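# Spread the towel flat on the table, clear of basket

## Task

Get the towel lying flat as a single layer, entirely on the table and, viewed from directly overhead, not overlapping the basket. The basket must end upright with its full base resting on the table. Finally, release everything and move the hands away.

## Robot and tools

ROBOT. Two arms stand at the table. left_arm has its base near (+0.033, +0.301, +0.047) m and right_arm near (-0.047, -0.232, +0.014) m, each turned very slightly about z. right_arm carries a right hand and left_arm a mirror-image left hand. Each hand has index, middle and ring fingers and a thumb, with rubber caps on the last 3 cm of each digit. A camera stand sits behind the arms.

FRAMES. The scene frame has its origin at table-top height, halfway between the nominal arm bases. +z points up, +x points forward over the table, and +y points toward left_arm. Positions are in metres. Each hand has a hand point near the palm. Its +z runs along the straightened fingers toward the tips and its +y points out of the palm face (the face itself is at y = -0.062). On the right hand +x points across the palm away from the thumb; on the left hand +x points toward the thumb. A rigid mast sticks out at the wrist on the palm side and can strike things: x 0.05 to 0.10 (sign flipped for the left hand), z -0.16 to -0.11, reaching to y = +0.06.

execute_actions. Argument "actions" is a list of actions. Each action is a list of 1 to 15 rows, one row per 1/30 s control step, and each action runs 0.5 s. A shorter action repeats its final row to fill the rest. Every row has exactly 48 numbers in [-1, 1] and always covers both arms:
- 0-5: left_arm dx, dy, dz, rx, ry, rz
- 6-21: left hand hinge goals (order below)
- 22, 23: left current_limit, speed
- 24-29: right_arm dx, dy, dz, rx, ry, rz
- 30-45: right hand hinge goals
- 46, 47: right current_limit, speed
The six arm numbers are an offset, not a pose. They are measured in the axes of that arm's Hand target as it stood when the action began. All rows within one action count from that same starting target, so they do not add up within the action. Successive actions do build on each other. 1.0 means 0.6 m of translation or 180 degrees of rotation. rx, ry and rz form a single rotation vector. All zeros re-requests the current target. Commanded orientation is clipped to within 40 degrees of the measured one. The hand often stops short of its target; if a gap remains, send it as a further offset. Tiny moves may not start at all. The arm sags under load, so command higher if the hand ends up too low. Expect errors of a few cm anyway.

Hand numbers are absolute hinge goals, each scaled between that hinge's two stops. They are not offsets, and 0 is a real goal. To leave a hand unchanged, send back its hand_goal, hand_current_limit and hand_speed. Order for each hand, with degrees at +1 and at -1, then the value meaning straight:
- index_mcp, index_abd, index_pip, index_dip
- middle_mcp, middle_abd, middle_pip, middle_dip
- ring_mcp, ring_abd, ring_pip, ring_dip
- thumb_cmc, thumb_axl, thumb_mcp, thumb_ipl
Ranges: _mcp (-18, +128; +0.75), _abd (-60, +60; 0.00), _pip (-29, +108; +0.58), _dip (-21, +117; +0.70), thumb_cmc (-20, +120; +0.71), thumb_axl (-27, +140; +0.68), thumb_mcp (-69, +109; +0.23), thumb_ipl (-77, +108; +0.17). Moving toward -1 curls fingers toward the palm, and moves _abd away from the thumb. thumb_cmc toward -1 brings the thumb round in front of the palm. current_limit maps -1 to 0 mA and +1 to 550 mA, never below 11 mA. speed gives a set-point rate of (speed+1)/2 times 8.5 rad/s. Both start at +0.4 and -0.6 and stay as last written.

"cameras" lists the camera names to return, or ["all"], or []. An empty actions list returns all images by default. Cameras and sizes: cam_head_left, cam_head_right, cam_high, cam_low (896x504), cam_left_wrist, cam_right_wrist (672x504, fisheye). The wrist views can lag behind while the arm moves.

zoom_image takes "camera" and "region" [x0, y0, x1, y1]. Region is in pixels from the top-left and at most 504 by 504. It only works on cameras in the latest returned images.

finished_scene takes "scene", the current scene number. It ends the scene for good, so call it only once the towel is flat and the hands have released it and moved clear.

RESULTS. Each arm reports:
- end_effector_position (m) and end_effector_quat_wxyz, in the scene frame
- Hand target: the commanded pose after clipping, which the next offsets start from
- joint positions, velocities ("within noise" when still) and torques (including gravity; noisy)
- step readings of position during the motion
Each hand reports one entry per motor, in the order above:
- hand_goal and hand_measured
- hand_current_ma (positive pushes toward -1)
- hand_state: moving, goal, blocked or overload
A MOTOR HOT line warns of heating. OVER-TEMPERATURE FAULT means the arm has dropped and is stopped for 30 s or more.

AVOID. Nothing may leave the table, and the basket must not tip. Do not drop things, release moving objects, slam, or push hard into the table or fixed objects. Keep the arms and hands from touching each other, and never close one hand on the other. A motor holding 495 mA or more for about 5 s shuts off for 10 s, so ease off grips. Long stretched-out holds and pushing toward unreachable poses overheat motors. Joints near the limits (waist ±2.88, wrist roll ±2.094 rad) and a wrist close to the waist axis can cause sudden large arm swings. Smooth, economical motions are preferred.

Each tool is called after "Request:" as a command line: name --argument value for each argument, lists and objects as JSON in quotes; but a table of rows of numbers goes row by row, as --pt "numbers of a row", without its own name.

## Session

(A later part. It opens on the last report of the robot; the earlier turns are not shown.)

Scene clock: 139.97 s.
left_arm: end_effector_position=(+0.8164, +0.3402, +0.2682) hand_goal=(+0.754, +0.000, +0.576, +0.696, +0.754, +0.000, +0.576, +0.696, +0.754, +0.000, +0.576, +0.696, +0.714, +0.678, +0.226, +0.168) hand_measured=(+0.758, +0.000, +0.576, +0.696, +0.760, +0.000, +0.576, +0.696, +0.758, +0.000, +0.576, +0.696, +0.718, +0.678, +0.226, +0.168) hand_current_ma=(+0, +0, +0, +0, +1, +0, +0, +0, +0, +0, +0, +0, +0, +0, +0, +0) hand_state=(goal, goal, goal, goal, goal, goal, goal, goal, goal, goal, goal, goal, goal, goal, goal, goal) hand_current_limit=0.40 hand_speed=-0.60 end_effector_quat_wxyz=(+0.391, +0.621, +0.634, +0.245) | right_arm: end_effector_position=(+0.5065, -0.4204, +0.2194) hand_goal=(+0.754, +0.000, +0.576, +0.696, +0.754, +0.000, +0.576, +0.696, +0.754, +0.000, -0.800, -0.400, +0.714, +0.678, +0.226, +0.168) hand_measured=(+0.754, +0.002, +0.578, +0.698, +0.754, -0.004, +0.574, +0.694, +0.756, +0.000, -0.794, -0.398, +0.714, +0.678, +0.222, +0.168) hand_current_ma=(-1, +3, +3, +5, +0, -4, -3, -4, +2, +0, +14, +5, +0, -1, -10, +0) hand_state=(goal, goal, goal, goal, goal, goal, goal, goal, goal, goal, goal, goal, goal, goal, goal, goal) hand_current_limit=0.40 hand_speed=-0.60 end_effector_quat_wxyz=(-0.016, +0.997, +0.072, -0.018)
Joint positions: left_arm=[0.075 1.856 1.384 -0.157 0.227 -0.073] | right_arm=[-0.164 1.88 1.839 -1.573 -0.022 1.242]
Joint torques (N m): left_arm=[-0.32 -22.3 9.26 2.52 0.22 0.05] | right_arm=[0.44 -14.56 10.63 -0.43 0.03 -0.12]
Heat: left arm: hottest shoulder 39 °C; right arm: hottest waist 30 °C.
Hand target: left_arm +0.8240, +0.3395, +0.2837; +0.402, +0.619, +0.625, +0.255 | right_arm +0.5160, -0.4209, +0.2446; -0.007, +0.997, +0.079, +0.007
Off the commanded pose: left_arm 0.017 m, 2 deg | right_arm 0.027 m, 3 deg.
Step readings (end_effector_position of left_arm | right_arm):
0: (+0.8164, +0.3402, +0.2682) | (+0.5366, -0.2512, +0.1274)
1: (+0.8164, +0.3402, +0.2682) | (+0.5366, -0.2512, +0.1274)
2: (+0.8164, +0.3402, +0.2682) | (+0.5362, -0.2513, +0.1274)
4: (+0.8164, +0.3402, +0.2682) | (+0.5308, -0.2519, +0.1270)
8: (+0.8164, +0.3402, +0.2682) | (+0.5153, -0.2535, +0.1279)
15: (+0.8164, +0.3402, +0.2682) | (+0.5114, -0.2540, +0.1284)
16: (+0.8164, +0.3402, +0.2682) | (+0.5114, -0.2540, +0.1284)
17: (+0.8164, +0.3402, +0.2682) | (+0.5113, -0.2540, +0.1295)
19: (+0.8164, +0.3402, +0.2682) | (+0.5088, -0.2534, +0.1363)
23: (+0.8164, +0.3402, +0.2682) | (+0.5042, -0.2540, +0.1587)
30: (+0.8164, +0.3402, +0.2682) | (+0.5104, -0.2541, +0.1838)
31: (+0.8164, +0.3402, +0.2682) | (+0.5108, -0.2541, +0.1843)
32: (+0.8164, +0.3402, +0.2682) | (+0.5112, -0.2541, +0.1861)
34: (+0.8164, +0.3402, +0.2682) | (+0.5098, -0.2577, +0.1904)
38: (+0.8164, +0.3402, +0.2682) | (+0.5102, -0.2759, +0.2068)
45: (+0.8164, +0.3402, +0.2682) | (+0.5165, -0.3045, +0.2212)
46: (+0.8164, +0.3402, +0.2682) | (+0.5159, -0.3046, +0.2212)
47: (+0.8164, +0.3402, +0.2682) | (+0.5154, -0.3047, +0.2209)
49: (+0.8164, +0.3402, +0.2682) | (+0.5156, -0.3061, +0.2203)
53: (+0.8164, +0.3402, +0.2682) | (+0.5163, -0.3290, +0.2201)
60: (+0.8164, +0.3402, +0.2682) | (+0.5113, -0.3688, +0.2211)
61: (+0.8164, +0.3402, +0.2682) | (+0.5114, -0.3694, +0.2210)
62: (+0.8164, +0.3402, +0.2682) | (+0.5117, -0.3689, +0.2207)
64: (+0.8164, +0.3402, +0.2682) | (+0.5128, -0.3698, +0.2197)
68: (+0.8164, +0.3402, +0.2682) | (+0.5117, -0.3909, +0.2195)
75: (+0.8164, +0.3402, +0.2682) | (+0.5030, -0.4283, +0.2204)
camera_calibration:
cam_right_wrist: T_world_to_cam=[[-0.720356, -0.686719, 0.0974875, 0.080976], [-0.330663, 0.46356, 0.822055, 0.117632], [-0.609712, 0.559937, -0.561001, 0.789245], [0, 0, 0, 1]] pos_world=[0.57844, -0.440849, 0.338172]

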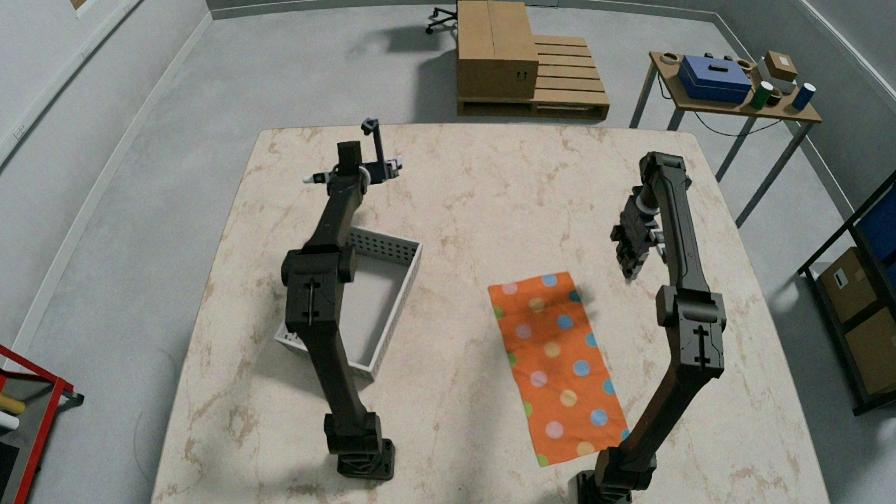

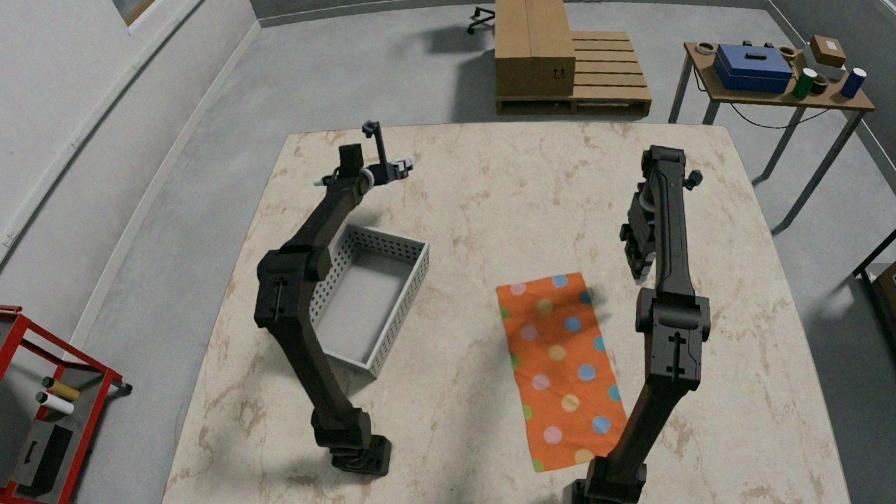

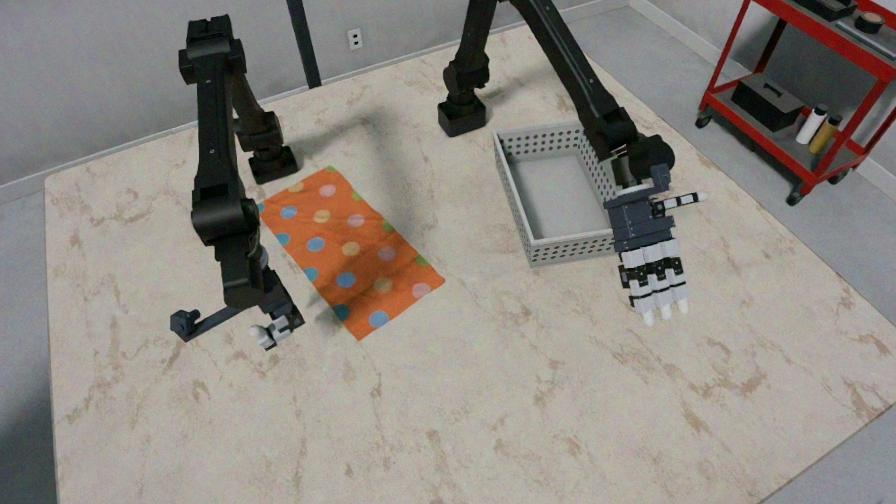

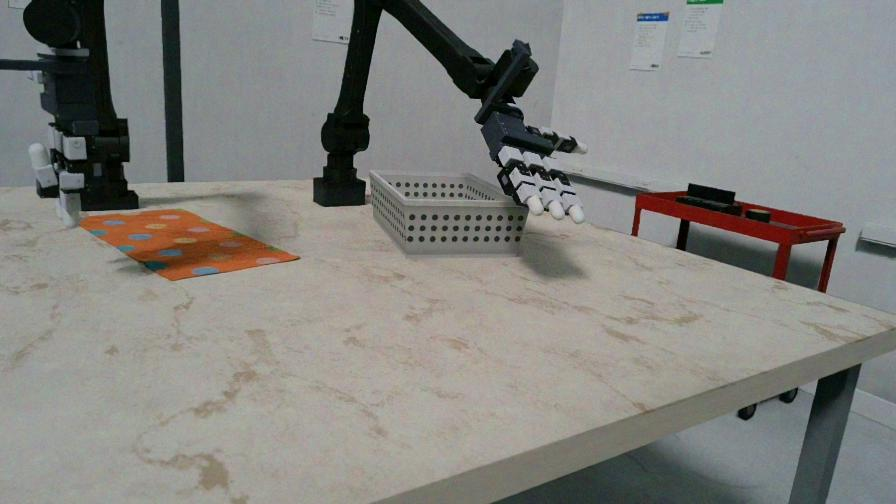

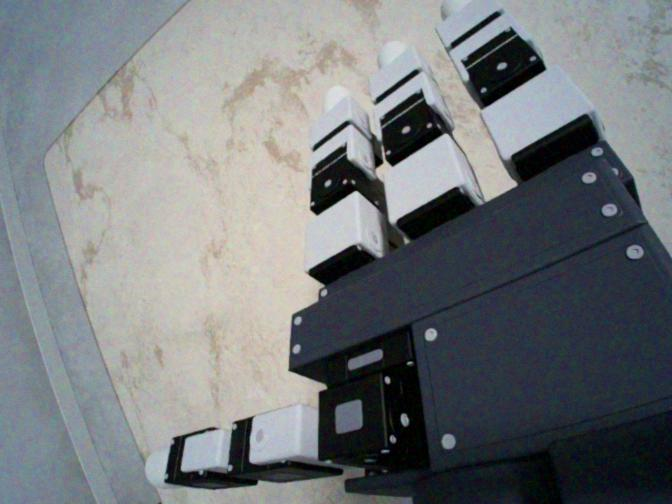

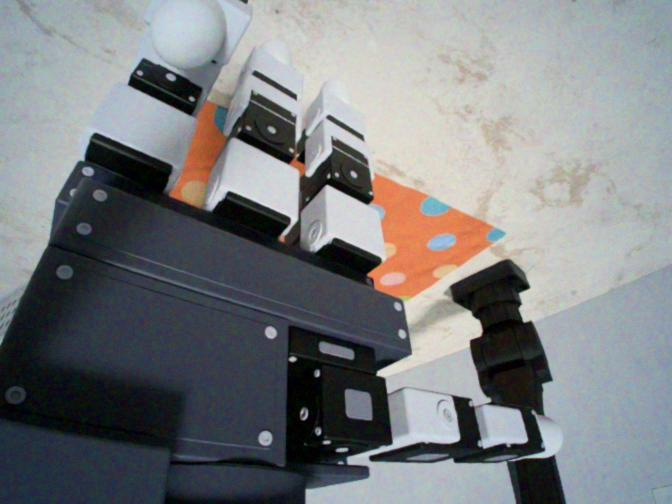

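Request:
execute_actions --actions '[[[0,0,0,0,0,0,0.754,0,0.576,0.696,0.754,0,0.576,0.696,0.754,0,0.576,0.696,0.714,0.678,0.226,0.168,0.4,-0.6,-0.1,0.06,0,0,0,0,0.754,0,0.576,0.696,0.754,0,0.576,0.696,0.754,0,0.576,0.696,0.714,0.678,0.226,0.168,0.4,-0.6]],[[0,0,0,0,0,0,0.754,0,0.576,0.696,0.754,0,0.576,0.696,0.754,0,0.576,0.696,0.714,0.678,0.226,0.168,0.4,-0.6,-0.1,0.06,0,0,0,0,0.754,0,0.576,0.696,0.754,0,0.576,0.696,0.754,0,0.576,0.696,0.714,0.678,0.226,0.168,0.4,-0.6]],[[0,0,0,0,0,0,0.754,0,0.576,0.696,0.754,0,0.576,0.696,0.754,0,0.576,0.696,0.714,0.678,0.226,0.168,0.4,-0.6,-0.1,0.08,0,0,0,0,0.754,0,0.576,0.696,0.754,0,0.576,0.696,0.754,0,0.576,0.696,0.714,0.678,0.226,0.168,0.4,-0.6]]]' --cameras '["all"]'

Request:
zoom_image --camera "cam_low" --region '[60, 190, 320, 300]'

Request:
zoom_image --camera "cam_high" --region '[240, 150, 460, 350]'

Request:
zoom_image --camera "cam_head_left" --region '[470, 260, 670, 490]'

Request:
zoom_image --camera "cam_low" --region '[60, 200, 180, 270]'

Scene clock: 143.30 s.
left_arm: end_effector_position=(+0.8164, +0.3402, +0.2682) hand_goal=(+0.754, +0.000, +0.576, +0.696, +0.754, +0.000, +0.576, +0.696, +0.754, +0.000, +0.576, +0.696, +0.714, +0.678, +0.226, +0.168) hand_measured=(+0.758, +0.000, +0.576, +0.696, +0.760, +0.000, +0.576, +0.696, +0.758, +0.000, +0.576, +0.696, +0.718, +0.678, +0.226, +0.168) hand_current_ma=(+0, +0, +0, +0, +1, +0, +0, +0, +0, +0, +0, +0, +0, +0, +0, +0) hand_state=(goal, goal, goal, goal, goal, goal, goal, goal, goal, goal, goal, goal, goal, goal, goal, goal) hand_current_limit=0.40 hand_speed=-0.60 end_effector_quat_wxyz=(+0.391, +0.621, +0.634, +0.245) | right_arm: end_effector_position=(+0.3541, -0.5668, +0.2304) hand_goal=(+0.754, +0.000, +0.576, +0.696, +0.754, +0.000, +0.576, +0.696, +0.754, +0.000, +0.576, +0.696, +0.714, +0.678, +0.226, +0.168) hand_measured=(+0.752, +0.000, +0.578, +0.698, +0.754, -0.002, +0.574, +0.694, +0.754, +0.000, +0.574, +0.694, +0.714, +0.678, +0.222, +0.168) hand_current_ma=(-1, +0, +2, +4, -1, -2, -2, -4, -1, +0, -4, -5, +0, -1, -11, +0) hand_state=(goal, goal, goal, goal, goal, goal, goal, goal, goal, goal, goal, goal, goal, goal, goal, goal) hand_current_limit=0.40 hand_speed=-0.60 end_effector_quat_wxyz=(-0.020, +0.997, +0.072, -0.006)
Joint positions: left_arm=[0.075 1.856 1.384 -0.157 0.227 -0.073] | right_arm=[-0.531 1.619 1.518 -1.502 -0.025 0.875]
Joint torques (N m): left_arm=[-0.32 -22.3 9.39 2.52 0.2 0.08] | right_arm=[0.5 -11.75 7.58 0.53 -0.01 -0.13]
Heat: left arm: hottest shoulder 39 °C; right arm: hottest shoulder 31 °C.
Hand target: left_arm +0.8240, +0.3395, +0.2837; +0.402, +0.619, +0.625, +0.255 | right_arm +0.3571, -0.5677, +0.2402; -0.007, +0.997, +0.079, +0.007
Off the commanded pose: left_arm 0.017 m, 2 deg | right_arm 0.010 m, 2 deg.
Step readings (end_effector_position of left_arm | right_arm):
0: (+0.8164, +0.3402, +0.2682) | (+0.5065, -0.4204, +0.2194)
1: (+0.8164, +0.3402, +0.2682) | (+0.5065, -0.4204, +0.2194)
2: (+0.8164, +0.3402, +0.2682) | (+0.5062, -0.4212, +0.2199)
4: (+0.8164, +0.3402, +0.2682) | (+0.5010, -0.4237, +0.2189)
8: (+0.8164, +0.3402, +0.2682) | (+0.4706, -0.4408, +0.2247)
15: (+0.8164, +0.3402, +0.2682) | (+0.4546, -0.4742, +0.2413)
16: (+0.8164, +0.3402, +0.2682) | (+0.4547, -0.4742, +0.2415)
17: (+0.8164, +0.3402, +0.2682) | (+0.4554, -0.4737, +0.2396)
19: (+0.8164, +0.3402, +0.2682) | (+0.4491, -0.4716, +0.2321)
23: (+0.8164, +0.3402, +0.2682) | (+0.4179, -0.4857, +0.2253)
30: (+0.8164, +0.3402, +0.2682) | (+0.4004, -0.5175, +0.2345)
31: (+0.8164, +0.3402, +0.2682) | (+0.4004, -0.5174, +0.2346)
32: (+0.8164, +0.3402, +0.2682) | (+0.4018, -0.5160, +0.2341)
34: (+0.8164, +0.3402, +0.2682) | (+0.3982, -0.5184, +0.2306)
38: (+0.8164, +0.3402, +0.2682) | (+0.3687, -0.5413, +0.2284)
45: (+0.8164, +0.3402, +0.2682) | (+0.3442, -0.5752, +0.2316)
camera_calibration:
cam_right_wrist: T_world_to_cam=[[-0.722755, -0.687114, 0.0741638, -0.124491], [-0.350056, 0.456502, 0.817965, 0.129813], [-0.595891, 0.565227, -0.570467, 0.784712], [0, 0, 0, 1]] pos_world=[0.423068, -0.58834, 0.350703]

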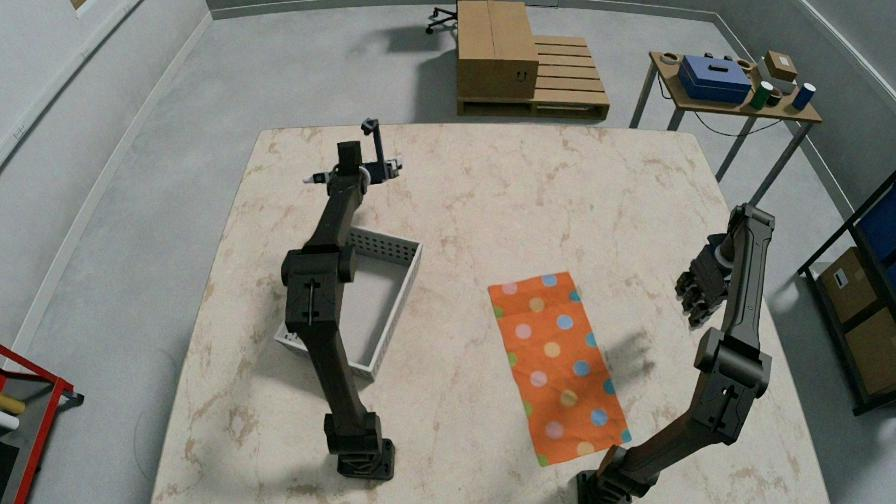

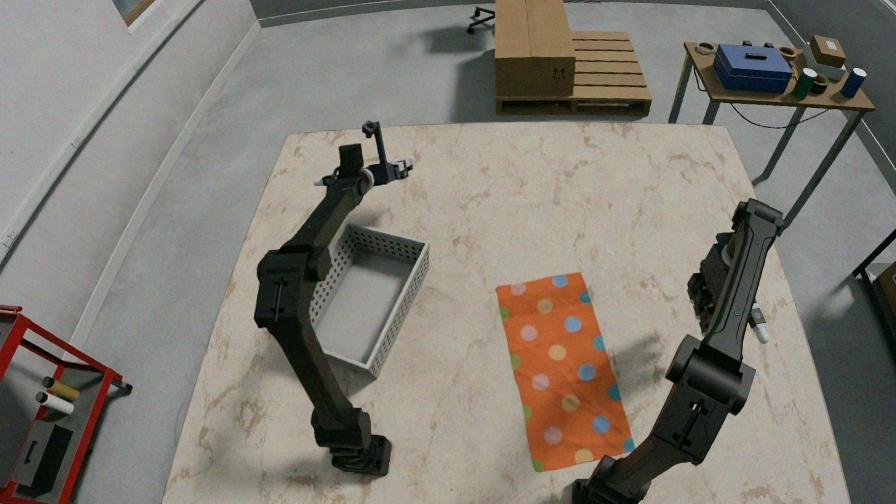

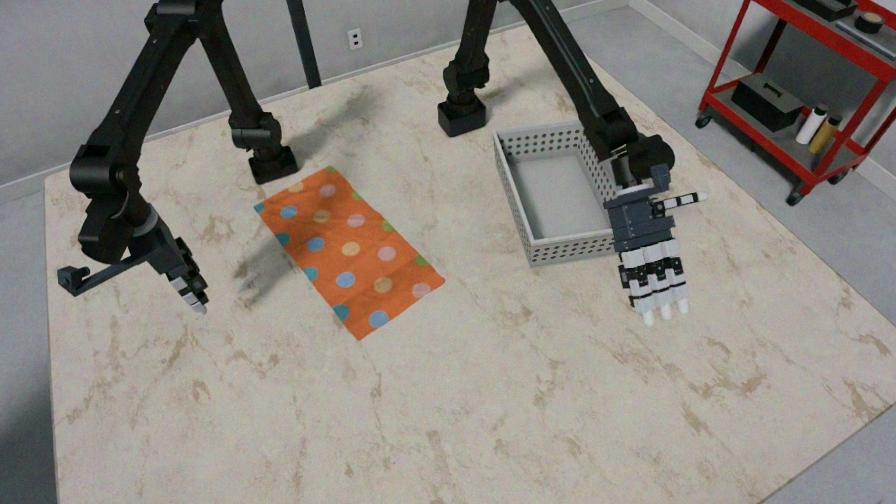

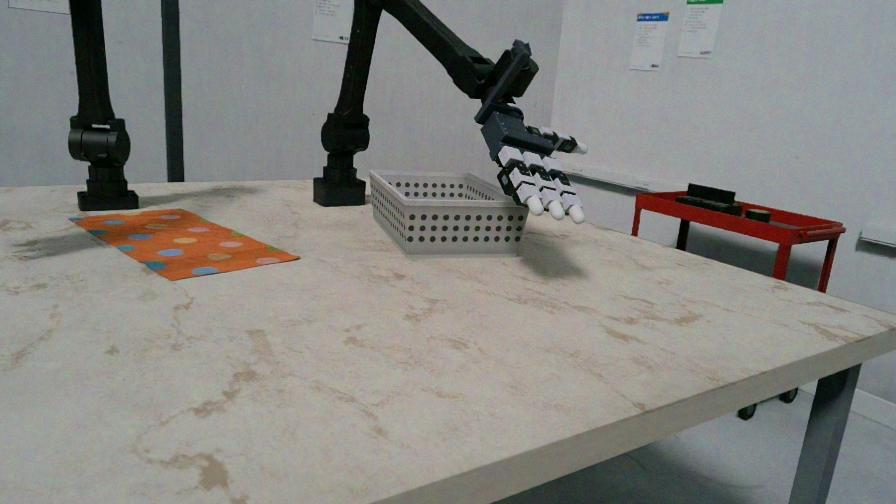

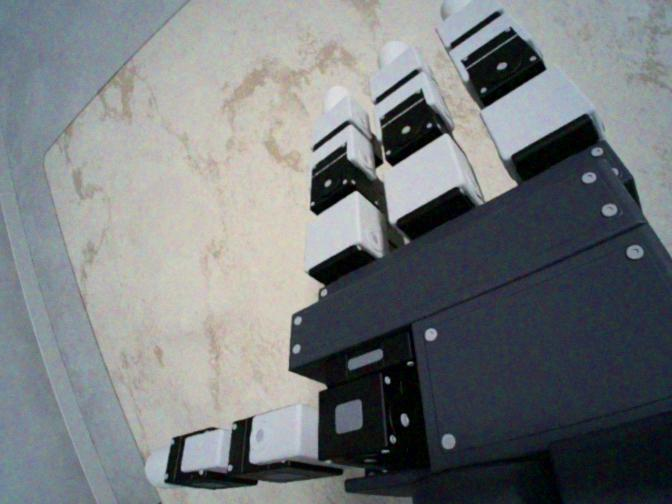

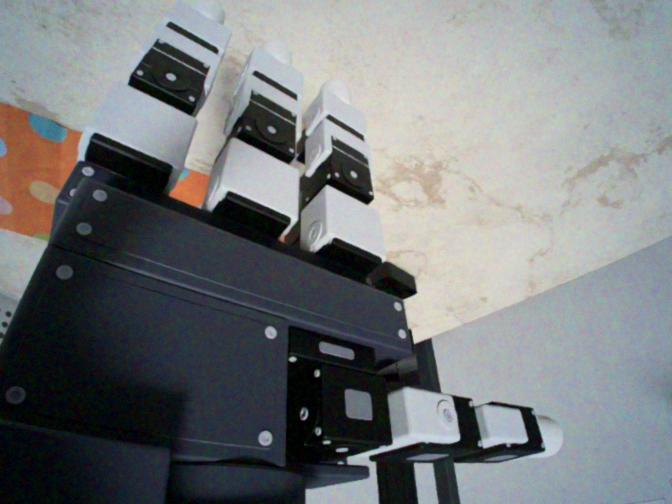

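Scaled by 1.938 from the camera's 896x504 image, which has a finer 1280x720 frame.

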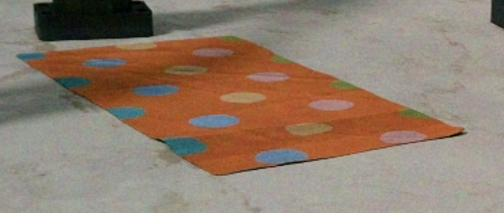

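Scaled by 2.291 from the camera's 896x504 image, which has a finer 1280x720 frame.

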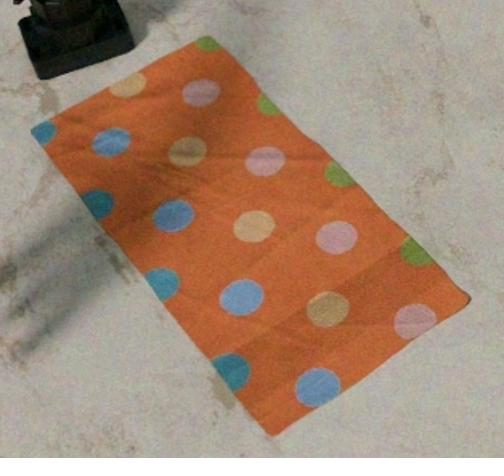

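Scaled by 2.191 from the camera's 896x504 image, which has a finer 1280x720 frame.

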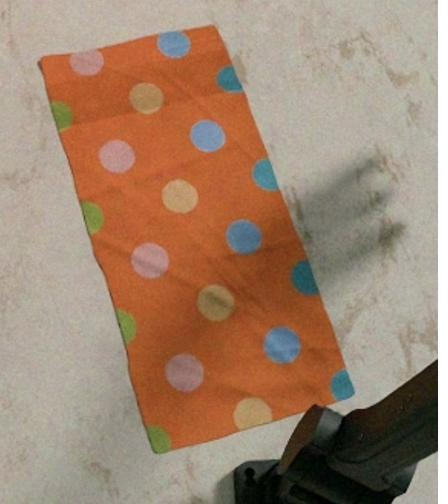

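Scaled by 4.200 from the camera's 896x504 image, which has a finer 1280x720 frame.

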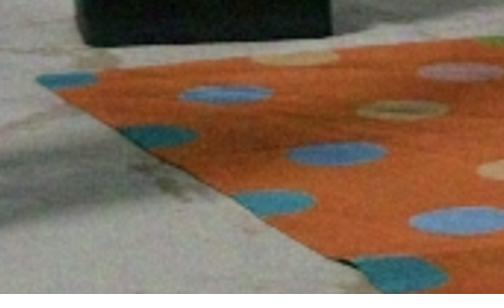

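Request:
finished_scene --scene 1

The scene is finished: the task was done.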